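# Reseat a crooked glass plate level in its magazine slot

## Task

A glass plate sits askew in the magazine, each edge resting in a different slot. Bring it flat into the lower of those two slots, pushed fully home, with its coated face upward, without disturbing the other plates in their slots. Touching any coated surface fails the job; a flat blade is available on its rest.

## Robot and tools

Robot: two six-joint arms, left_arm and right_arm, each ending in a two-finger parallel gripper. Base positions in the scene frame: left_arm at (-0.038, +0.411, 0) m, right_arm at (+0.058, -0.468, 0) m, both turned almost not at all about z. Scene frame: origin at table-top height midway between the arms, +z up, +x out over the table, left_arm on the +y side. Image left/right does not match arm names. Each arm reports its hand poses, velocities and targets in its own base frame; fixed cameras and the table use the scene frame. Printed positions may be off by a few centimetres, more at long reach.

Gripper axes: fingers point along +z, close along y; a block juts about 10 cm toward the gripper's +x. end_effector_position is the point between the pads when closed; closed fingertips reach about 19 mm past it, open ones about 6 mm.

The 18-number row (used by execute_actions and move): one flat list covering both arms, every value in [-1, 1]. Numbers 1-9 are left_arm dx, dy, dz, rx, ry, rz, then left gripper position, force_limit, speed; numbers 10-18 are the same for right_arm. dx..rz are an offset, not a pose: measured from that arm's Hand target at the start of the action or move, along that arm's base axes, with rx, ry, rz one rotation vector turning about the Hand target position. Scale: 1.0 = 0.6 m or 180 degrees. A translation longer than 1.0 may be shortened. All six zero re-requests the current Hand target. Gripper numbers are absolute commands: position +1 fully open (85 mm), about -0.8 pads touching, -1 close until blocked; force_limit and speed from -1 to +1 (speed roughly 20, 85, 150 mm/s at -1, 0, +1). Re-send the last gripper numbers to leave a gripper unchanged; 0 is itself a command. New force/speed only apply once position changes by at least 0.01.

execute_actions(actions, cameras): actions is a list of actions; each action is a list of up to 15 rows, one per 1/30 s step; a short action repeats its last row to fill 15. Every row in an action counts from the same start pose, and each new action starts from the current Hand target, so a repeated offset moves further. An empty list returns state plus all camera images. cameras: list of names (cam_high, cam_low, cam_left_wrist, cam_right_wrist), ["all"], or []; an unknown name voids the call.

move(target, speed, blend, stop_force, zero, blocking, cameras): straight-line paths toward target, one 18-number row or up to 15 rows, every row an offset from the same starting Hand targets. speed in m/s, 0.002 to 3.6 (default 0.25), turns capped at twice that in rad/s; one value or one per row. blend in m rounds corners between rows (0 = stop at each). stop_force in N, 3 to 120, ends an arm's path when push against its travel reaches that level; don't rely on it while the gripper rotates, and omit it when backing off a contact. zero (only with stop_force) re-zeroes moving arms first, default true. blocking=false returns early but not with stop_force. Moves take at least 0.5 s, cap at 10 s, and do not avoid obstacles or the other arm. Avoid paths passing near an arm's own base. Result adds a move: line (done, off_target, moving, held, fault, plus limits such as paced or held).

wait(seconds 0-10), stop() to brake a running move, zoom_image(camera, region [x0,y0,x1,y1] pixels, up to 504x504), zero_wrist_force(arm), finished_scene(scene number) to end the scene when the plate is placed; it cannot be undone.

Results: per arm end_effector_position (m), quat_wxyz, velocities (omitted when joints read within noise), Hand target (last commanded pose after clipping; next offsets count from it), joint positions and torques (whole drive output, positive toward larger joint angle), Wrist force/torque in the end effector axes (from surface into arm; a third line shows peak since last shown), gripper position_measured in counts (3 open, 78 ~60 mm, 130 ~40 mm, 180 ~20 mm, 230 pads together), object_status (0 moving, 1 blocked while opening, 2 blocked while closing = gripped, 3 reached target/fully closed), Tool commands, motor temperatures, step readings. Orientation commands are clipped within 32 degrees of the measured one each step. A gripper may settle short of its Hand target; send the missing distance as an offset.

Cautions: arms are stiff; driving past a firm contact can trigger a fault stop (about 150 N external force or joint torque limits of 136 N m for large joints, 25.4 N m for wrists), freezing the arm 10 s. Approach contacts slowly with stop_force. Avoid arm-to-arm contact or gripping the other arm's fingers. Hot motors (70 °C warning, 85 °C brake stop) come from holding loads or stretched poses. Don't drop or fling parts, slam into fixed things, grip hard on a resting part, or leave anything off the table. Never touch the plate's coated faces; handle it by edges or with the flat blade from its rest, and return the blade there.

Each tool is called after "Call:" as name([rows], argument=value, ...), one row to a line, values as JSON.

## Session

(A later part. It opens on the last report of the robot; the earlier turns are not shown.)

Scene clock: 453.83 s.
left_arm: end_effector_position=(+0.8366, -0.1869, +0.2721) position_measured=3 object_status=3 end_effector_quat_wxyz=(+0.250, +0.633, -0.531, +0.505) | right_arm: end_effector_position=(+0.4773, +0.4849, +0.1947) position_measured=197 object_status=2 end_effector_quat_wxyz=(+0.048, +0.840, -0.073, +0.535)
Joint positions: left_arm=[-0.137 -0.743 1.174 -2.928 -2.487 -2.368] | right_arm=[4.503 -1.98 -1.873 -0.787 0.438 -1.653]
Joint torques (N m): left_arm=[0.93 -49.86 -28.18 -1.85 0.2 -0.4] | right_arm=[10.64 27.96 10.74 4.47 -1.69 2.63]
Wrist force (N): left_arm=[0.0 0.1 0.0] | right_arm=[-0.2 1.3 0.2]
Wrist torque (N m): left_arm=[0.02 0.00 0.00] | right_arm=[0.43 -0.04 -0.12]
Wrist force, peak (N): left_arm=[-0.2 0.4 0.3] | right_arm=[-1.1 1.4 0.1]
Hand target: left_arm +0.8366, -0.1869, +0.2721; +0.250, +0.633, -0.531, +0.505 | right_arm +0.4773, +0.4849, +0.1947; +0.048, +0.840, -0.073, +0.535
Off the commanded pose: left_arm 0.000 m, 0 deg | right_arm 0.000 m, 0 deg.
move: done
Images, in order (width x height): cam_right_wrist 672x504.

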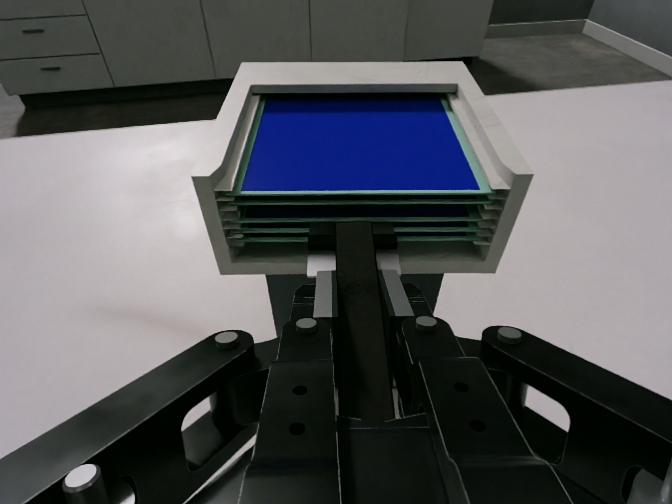

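Call:
move(target=[0,0,0,0,0,0,1,1,1,0,0,-0.0005,0,0,0,-0.98,0.2,-1], speed=0.01, cameras=["cam_right_wrist"])

Call:
zoom_image(camera="cam_right_wrist", region=[200, 170, 280, 250])

Call:
zoom_image(camera="cam_right_wrist", region=[440, 170, 520, 250])

Call:
zoom_image(camera="cam_right_wrist", region=[280, 190, 440, 270])

Scene clock: 471.80 s.
left_arm: end_effector_position=(+0.8366, -0.1869, +0.2721) position_measured=3 object_status=3 end_effector_quat_wxyz=(+0.250, +0.633, -0.531, +0.505) | right_arm: end_effector_position=(+0.4773, +0.4849, +0.1944) position_measured=197 object_status=2 end_effector_quat_wxyz=(+0.048, +0.840, -0.073, +0.535)
Joint positions: left_arm=[-0.137 -0.743 1.174 -2.928 -2.487 -2.368] | right_arm=[4.503 -1.981 -1.873 -0.786 0.438 -1.653]
Joint torques (N m): left_arm=[-0.84 -51.6 -28.21 -1.64 0.36 -0.13] | right_arm=[8.85 27.43 9.95 4.28 -2.62 0.42]
Wrist force (N): left_arm=[0.0 0.1 0.2] | right_arm=[-0.5 1.4 0.1]
Wrist torque (N m): left_arm=[0.02 0.01 0.00] | right_arm=[0.44 0.01 -0.12]
Wrist force, peak (N): left_arm=[0.0 0.4 0.3] | right_arm=[-1.0 1.6 0.1]
Hand target: left_arm +0.8366, -0.1869, +0.2721; +0.250, +0.633, -0.531, +0.505 | right_arm +0.4773, +0.4849, +0.1944; +0.048, +0.840, -0.073, +0.535
Off the commanded pose: left_arm 0.000 m, 0 deg | right_arm 0.000 m, 0 deg.
move: done
Images, in order (width x height): cam_right_wrist 672x504.

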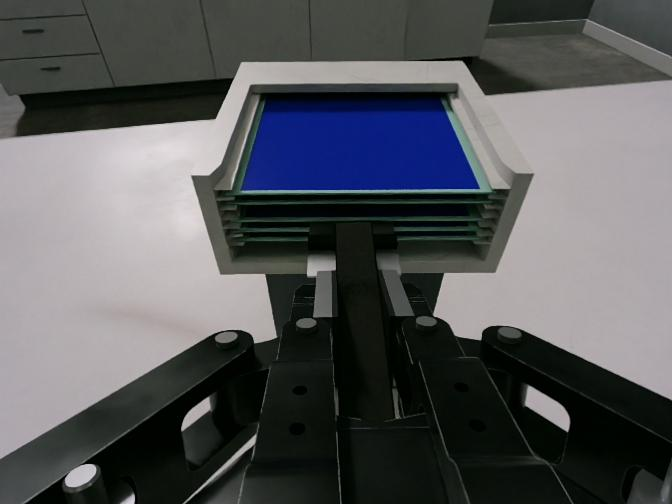

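Scaled by 6.300 from the camera's 672x504 image, which has a finer 960x720 frame.

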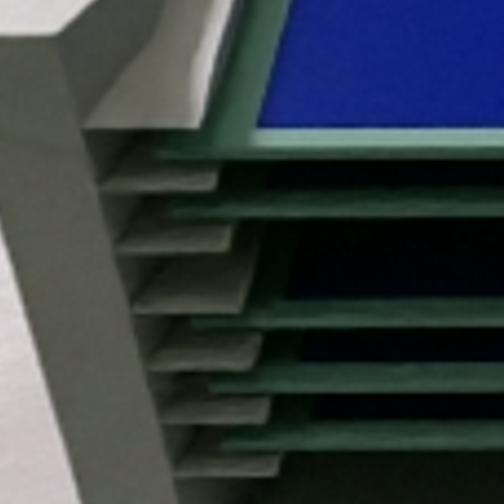

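Scaled by 6.300 from the camera's 672x504 image, which has a finer 960x720 frame.

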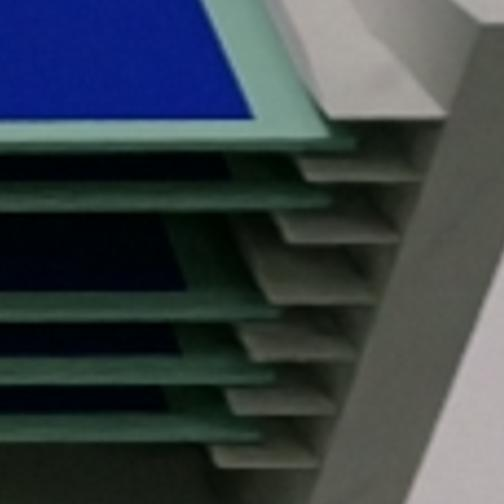

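Scaled by 3.150 from the camera's 672x504 image, which has a finer 960x720 frame.

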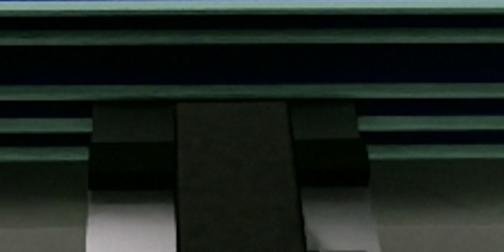

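Call:
move(target=[0,0,0,0,0,0,1,1,1,-0.03283,0.00579,0,0,0,0,-0.98,0.2,-1], speed=0.03, cameras=["cam_right_wrist"])

Call:
zoom_image(camera="cam_right_wrist", region=[200, 130, 300, 230])

Call:
zoom_image(camera="cam_right_wrist", region=[410, 130, 510, 230])

Scene clock: 476.33 s.
left_arm: end_effector_position=(+0.8366, -0.1869, +0.2721) position_measured=3 object_status=3 end_effector_quat_wxyz=(+0.250, +0.633, -0.531, +0.505) | right_arm: end_effector_position=(+0.4575, +0.4884, +0.1944) position_measured=197 object_status=2 end_effector_quat_wxyz=(+0.048, +0.840, -0.073, +0.535)
Joint positions: left_arm=[-0.137 -0.743 1.174 -2.928 -2.487 -2.368] | right_arm=[4.539 -1.959 -1.883 -0.875 0.437 -1.569]
Joint torques (N m): left_arm=[-0.75 -50.3 -27.78 -1.62 0.44 -0.18] | right_arm=[-12.74 26.6 30.55 4.26 -3.66 -2.74]
Wrist force (N): left_arm=[0.0 0.2 0.0] | right_arm=[0.1 1.8 0.0]
Wrist torque (N m): left_arm=[0.03 -0.01 0.00] | right_arm=[0.52 -0.08 -0.17]
Wrist force, peak (N): left_arm=[-0.2 0.4 0.2] | right_arm=[0.1 1.8 0.0]
Hand target: left_arm +0.8366, -0.1869, +0.2721; +0.250, +0.633, -0.531, +0.505 | right_arm +0.4576, +0.4884, +0.1944; +0.048, +0.840, -0.073, +0.535
Off the commanded pose: left_arm 0.000 m, 0 deg | right_arm 0.000 m, 0 deg.
move: done
Images, in order (width x height): cam_right_wrist 672x504.

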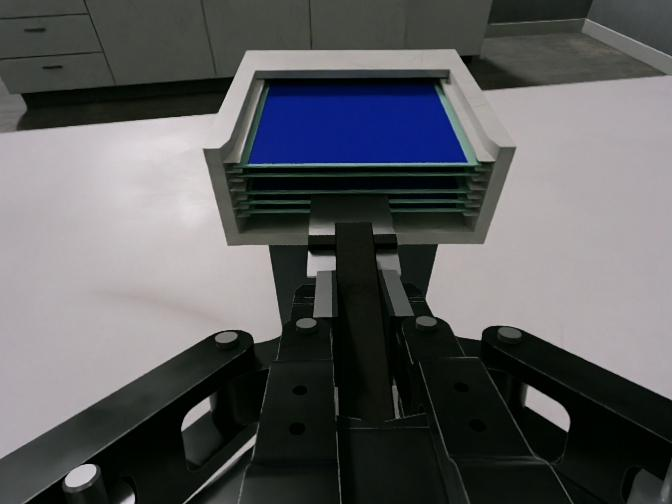

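Scaled by 5.040 from the camera's 672x504 image, which has a finer 960x720 frame.

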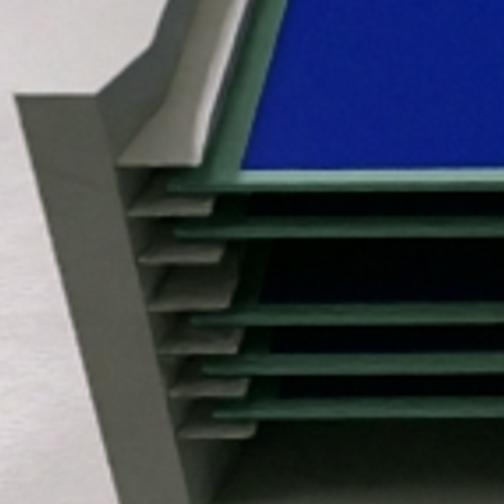

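Scaled by 5.040 from the camera's 672x504 image, which has a finer 960x720 frame.

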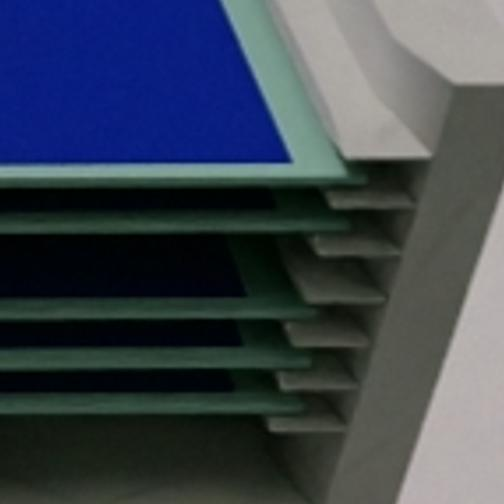

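Call:
move(target=[0,0,0,0,0,0,1,1,1,-0.16413,0.02894,0,0,0,0,-0.98,0.2,-1], speed=0.08, cameras=["cam_right_wrist"])

Call:
zoom_image(camera="cam_right_wrist", region=[240, 20, 350, 130])

Call:
zoom_image(camera="cam_right_wrist", region=[345, 20, 455, 130])

Scene clock: 488.83 s.
left_arm: end_effector_position=(+0.8366, -0.1869, +0.2721) position_measured=3 object_status=3 end_effector_quat_wxyz=(+0.250, +0.633, -0.531, +0.505) | right_arm: end_effector_position=(+0.3591, +0.5058, +0.1945) position_measured=197 object_status=2 end_effector_quat_wxyz=(+0.048, +0.840, -0.073, +0.535)
Joint positions: left_arm=[-0.137 -0.743 1.174 -2.928 -2.487 -2.368] | right_arm=[4.719 -1.889 -1.87 -1.323 0.471 -1.163]
Joint torques (N m): left_arm=[-0.75 -51 -28.74 -1.53 0.34 -0.2] | right_arm=[-7.94 24.61 12.5 1.77 -3.85 -1.24]
Wrist force (N): left_arm=[-0.2 0.0 0.0] | right_arm=[-0.6 0.6 0.1]
Wrist torque (N m): left_arm=[0.00 0.04 0.00] | right_arm=[0.31 0.02 -0.15]
Wrist force, peak (N): left_arm=[-0.1 0.4 0.0] | right_arm=[-0.1 1.7 1.6]
Hand target: left_arm +0.8366, -0.1869, +0.2721; +0.250, +0.633, -0.531, +0.505 | right_arm +0.3591, +0.5057, +0.1944; +0.048, +0.840, -0.073, +0.535
Off the commanded pose: left_arm 0.000 m, 0 deg | right_arm 0.000 m, 0 deg.
move: done
Images, in order (width x height): cam_right_wrist 672x504.

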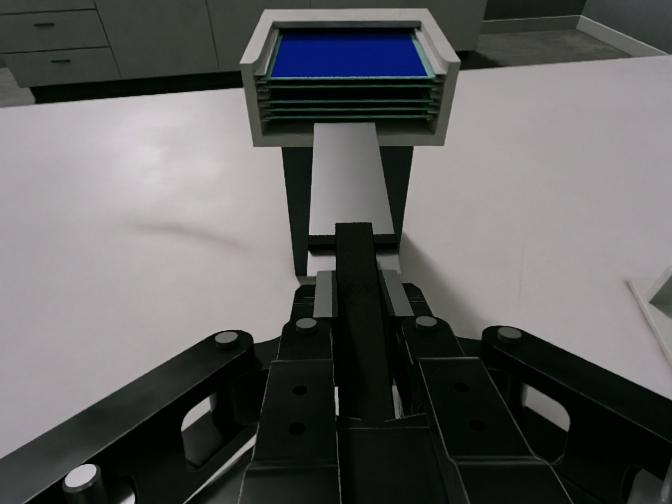

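Scaled by 4.582 from the camera's 672x504 image, which has a finer 960x720 frame.

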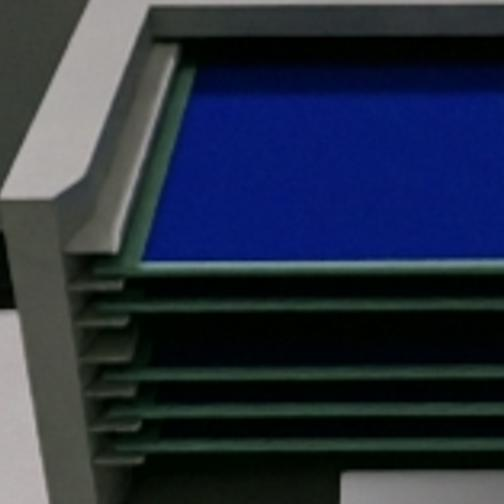

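Scaled by 4.582 from the camera's 672x504 image, which has a finer 960x720 frame.

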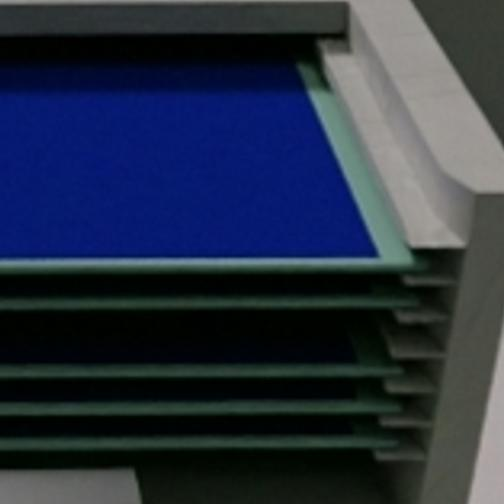

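Call:
move(target=[0,0,0,0,0,0,1,1,1,-0.0230,-0.48567,-0.109,0,0,-0.04056,-0.98,0.2,-1], speed=0.22)

Call:
move(target=[0,0,0,0,0,0,1,1,1,0,0,-0.12033,0,0,0,-0.98,0.2,-1], speed=0.06, stop_force=8, cameras=["cam_right_wrist"])

Scene clock: 500.50 s.
left_arm: end_effector_position=(+0.8366, -0.1869, +0.2721) position_measured=3 object_status=3 end_effector_quat_wxyz=(+0.250, +0.633, -0.531, +0.505) | right_arm: end_effector_position=(+0.3452, +0.2145, +0.1290) position_measured=197 object_status=2 end_effector_quat_wxyz=(+0.082, +0.834, -0.126, +0.531)
Joint positions: left_arm=[-0.137 -0.743 1.174 -2.928 -2.487 -2.368] | right_arm=[4.749 -1.405 -2.554 -1.373 0.546 -0.878]
Joint torques (N m): left_arm=[-0.88 -50.67 -27.04 -1.56 0.41 -0.16] | right_arm=[-11.68 12.71 11.11 3.05 -3.51 -2.83]
Wrist force (N): left_arm=[-0.1 0.1 0.1] | right_arm=[-0.1 1.0 0.6]
Wrist torque (N m): left_arm=[0.02 0.02 0.00] | right_arm=[0.38 -0.03 -0.11]
Wrist force, peak (N): left_arm=[-0.3 0.3 0.0] | right_arm=[-1.0 3.7 1.6]
Hand target: left_arm +0.8366, -0.1869, +0.2721; +0.250, +0.633, -0.531, +0.505 | right_arm +0.3453, +0.2143, +0.1290; +0.082, +0.834, -0.126, +0.531
Off the commanded pose: left_arm 0.000 m, 0 deg | right_arm 0.000 m, 0 deg.
move: done

Scene clock: 502.87 s.
left_arm: end_effector_position=(+0.8366, -0.1869, +0.2721) position_measured=3 object_status=3 end_effector_quat_wxyz=(+0.250, +0.633, -0.531, +0.505) | right_arm: end_effector_position=(+0.3451, +0.2143, +0.0566) position_measured=197 object_status=2 end_effector_quat_wxyz=(+0.082, +0.834, -0.126, +0.531)
Joint positions: left_arm=[-0.137 -0.743 1.174 -2.928 -2.487 -2.368] | right_arm=[4.749 -1.68 -2.635 -1.018 0.547 -0.876]
Joint torques (N m): left_arm=[-0.26 -51 -26.85 -1.46 0.3 -0.17] | right_arm=[10.85 7.95 23.37 3.13 -2.18 2.7]
Wrist force (N): left_arm=[0.2 0.1 0.2] | right_arm=[2.2 0.9 -0.6]
Wrist torque (N m): left_arm=[0.02 -0.02 0.00] | right_arm=[0.31 -0.01 -0.20]
Wrist force, peak (N): left_arm=[-0.2 0.3 0.2] | right_arm=[19.0 2.7 -8.9]
Hand target: left_arm +0.8366, -0.1869, +0.2721; +0.250, +0.633, -0.531, +0.505 | right_arm +0.3451, +0.2143, +0.0566; +0.082, +0.834, -0.126, +0.531
Off the commanded pose: left_arm 0.000 m, 0 deg | right_arm 0.000 m, 0 deg.
move: contact (right_arm)
Images, in order (width x height): cam_right_wrist 672x504.

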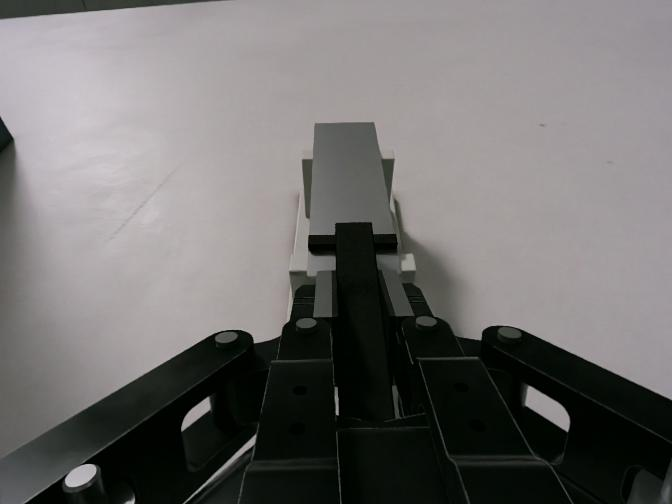

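Call:
move([
  [0,0,0,0,0,0,1,1,1,0,0,0,0,0,0,0.5,0.2,-0.6],
  [0,0,0,0,0,0,1,1,1,0,0,0.15,0,0,0,0.5,0.2,-0.6],
], speed=0.15, cameras=["cam_high", "cam_right_wrist"])

Scene clock: 508.73 s.
left_arm: end_effector_position=(+0.8366, -0.1869, +0.2721) position_measured=3 object_status=3 end_effector_quat_wxyz=(+0.250, +0.633, -0.531, +0.505) | right_arm: end_effector_position=(+0.3450, +0.2144, +0.1466) position_measured=66 object_status=3 end_effector_quat_wxyz=(+0.082, +0.834, -0.126, +0.531)
Joint positions: left_arm=[-0.137 -0.743 1.174 -2.928 -2.487 -2.368] | right_arm=[4.75 -1.353 -2.528 -1.452 0.547 -0.876]
Joint torques (N m): left_arm=[-0.03 -50.43 -28.08 -1.23 0.41 -0.28] | right_arm=[-11.62 17.33 10.88 0.67 -3.4 -2.73]
Wrist force (N): left_arm=[-0.3 0.2 0.0] | right_arm=[0.6 1.2 0.2]
Wrist torque (N m): left_arm=[0.03 0.05 0.00] | right_arm=[0.41 0.02 -0.14]
Wrist force, peak (N): left_arm=[-0.1 0.3 0.3] | right_arm=[2.6 1.2 -0.8]
Hand target: left_arm +0.8366, -0.1869, +0.2721; +0.250, +0.633, -0.531, +0.505 | right_arm +0.3451, +0.2143, +0.1466; +0.082, +0.834, -0.126, +0.531
Off the commanded pose: left_arm 0.000 m, 0 deg | right_arm 0.000 m, 0 deg.
move: done
Images, in order (width x height): cam_high 672x504, cam_right_wrist 672x504.

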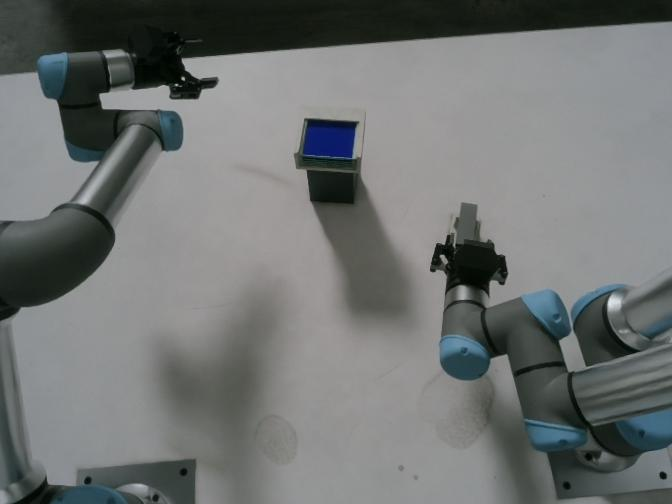

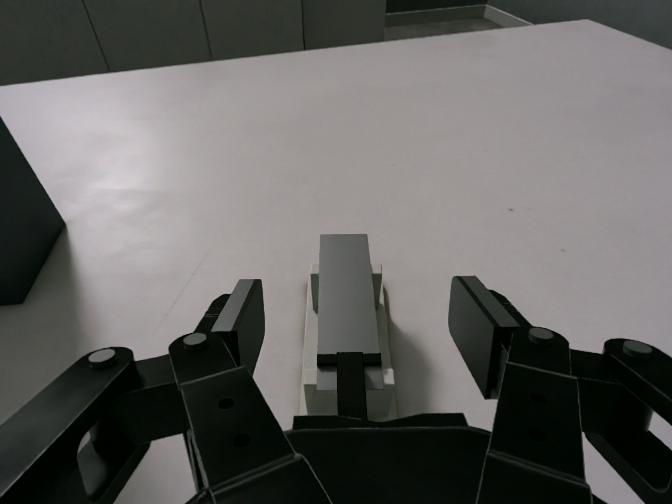

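Spatula is back on its rest and the plates are level in their slots. Finishing.

Call:
finished_scene(scene=2)

The scene is finished: the task was done.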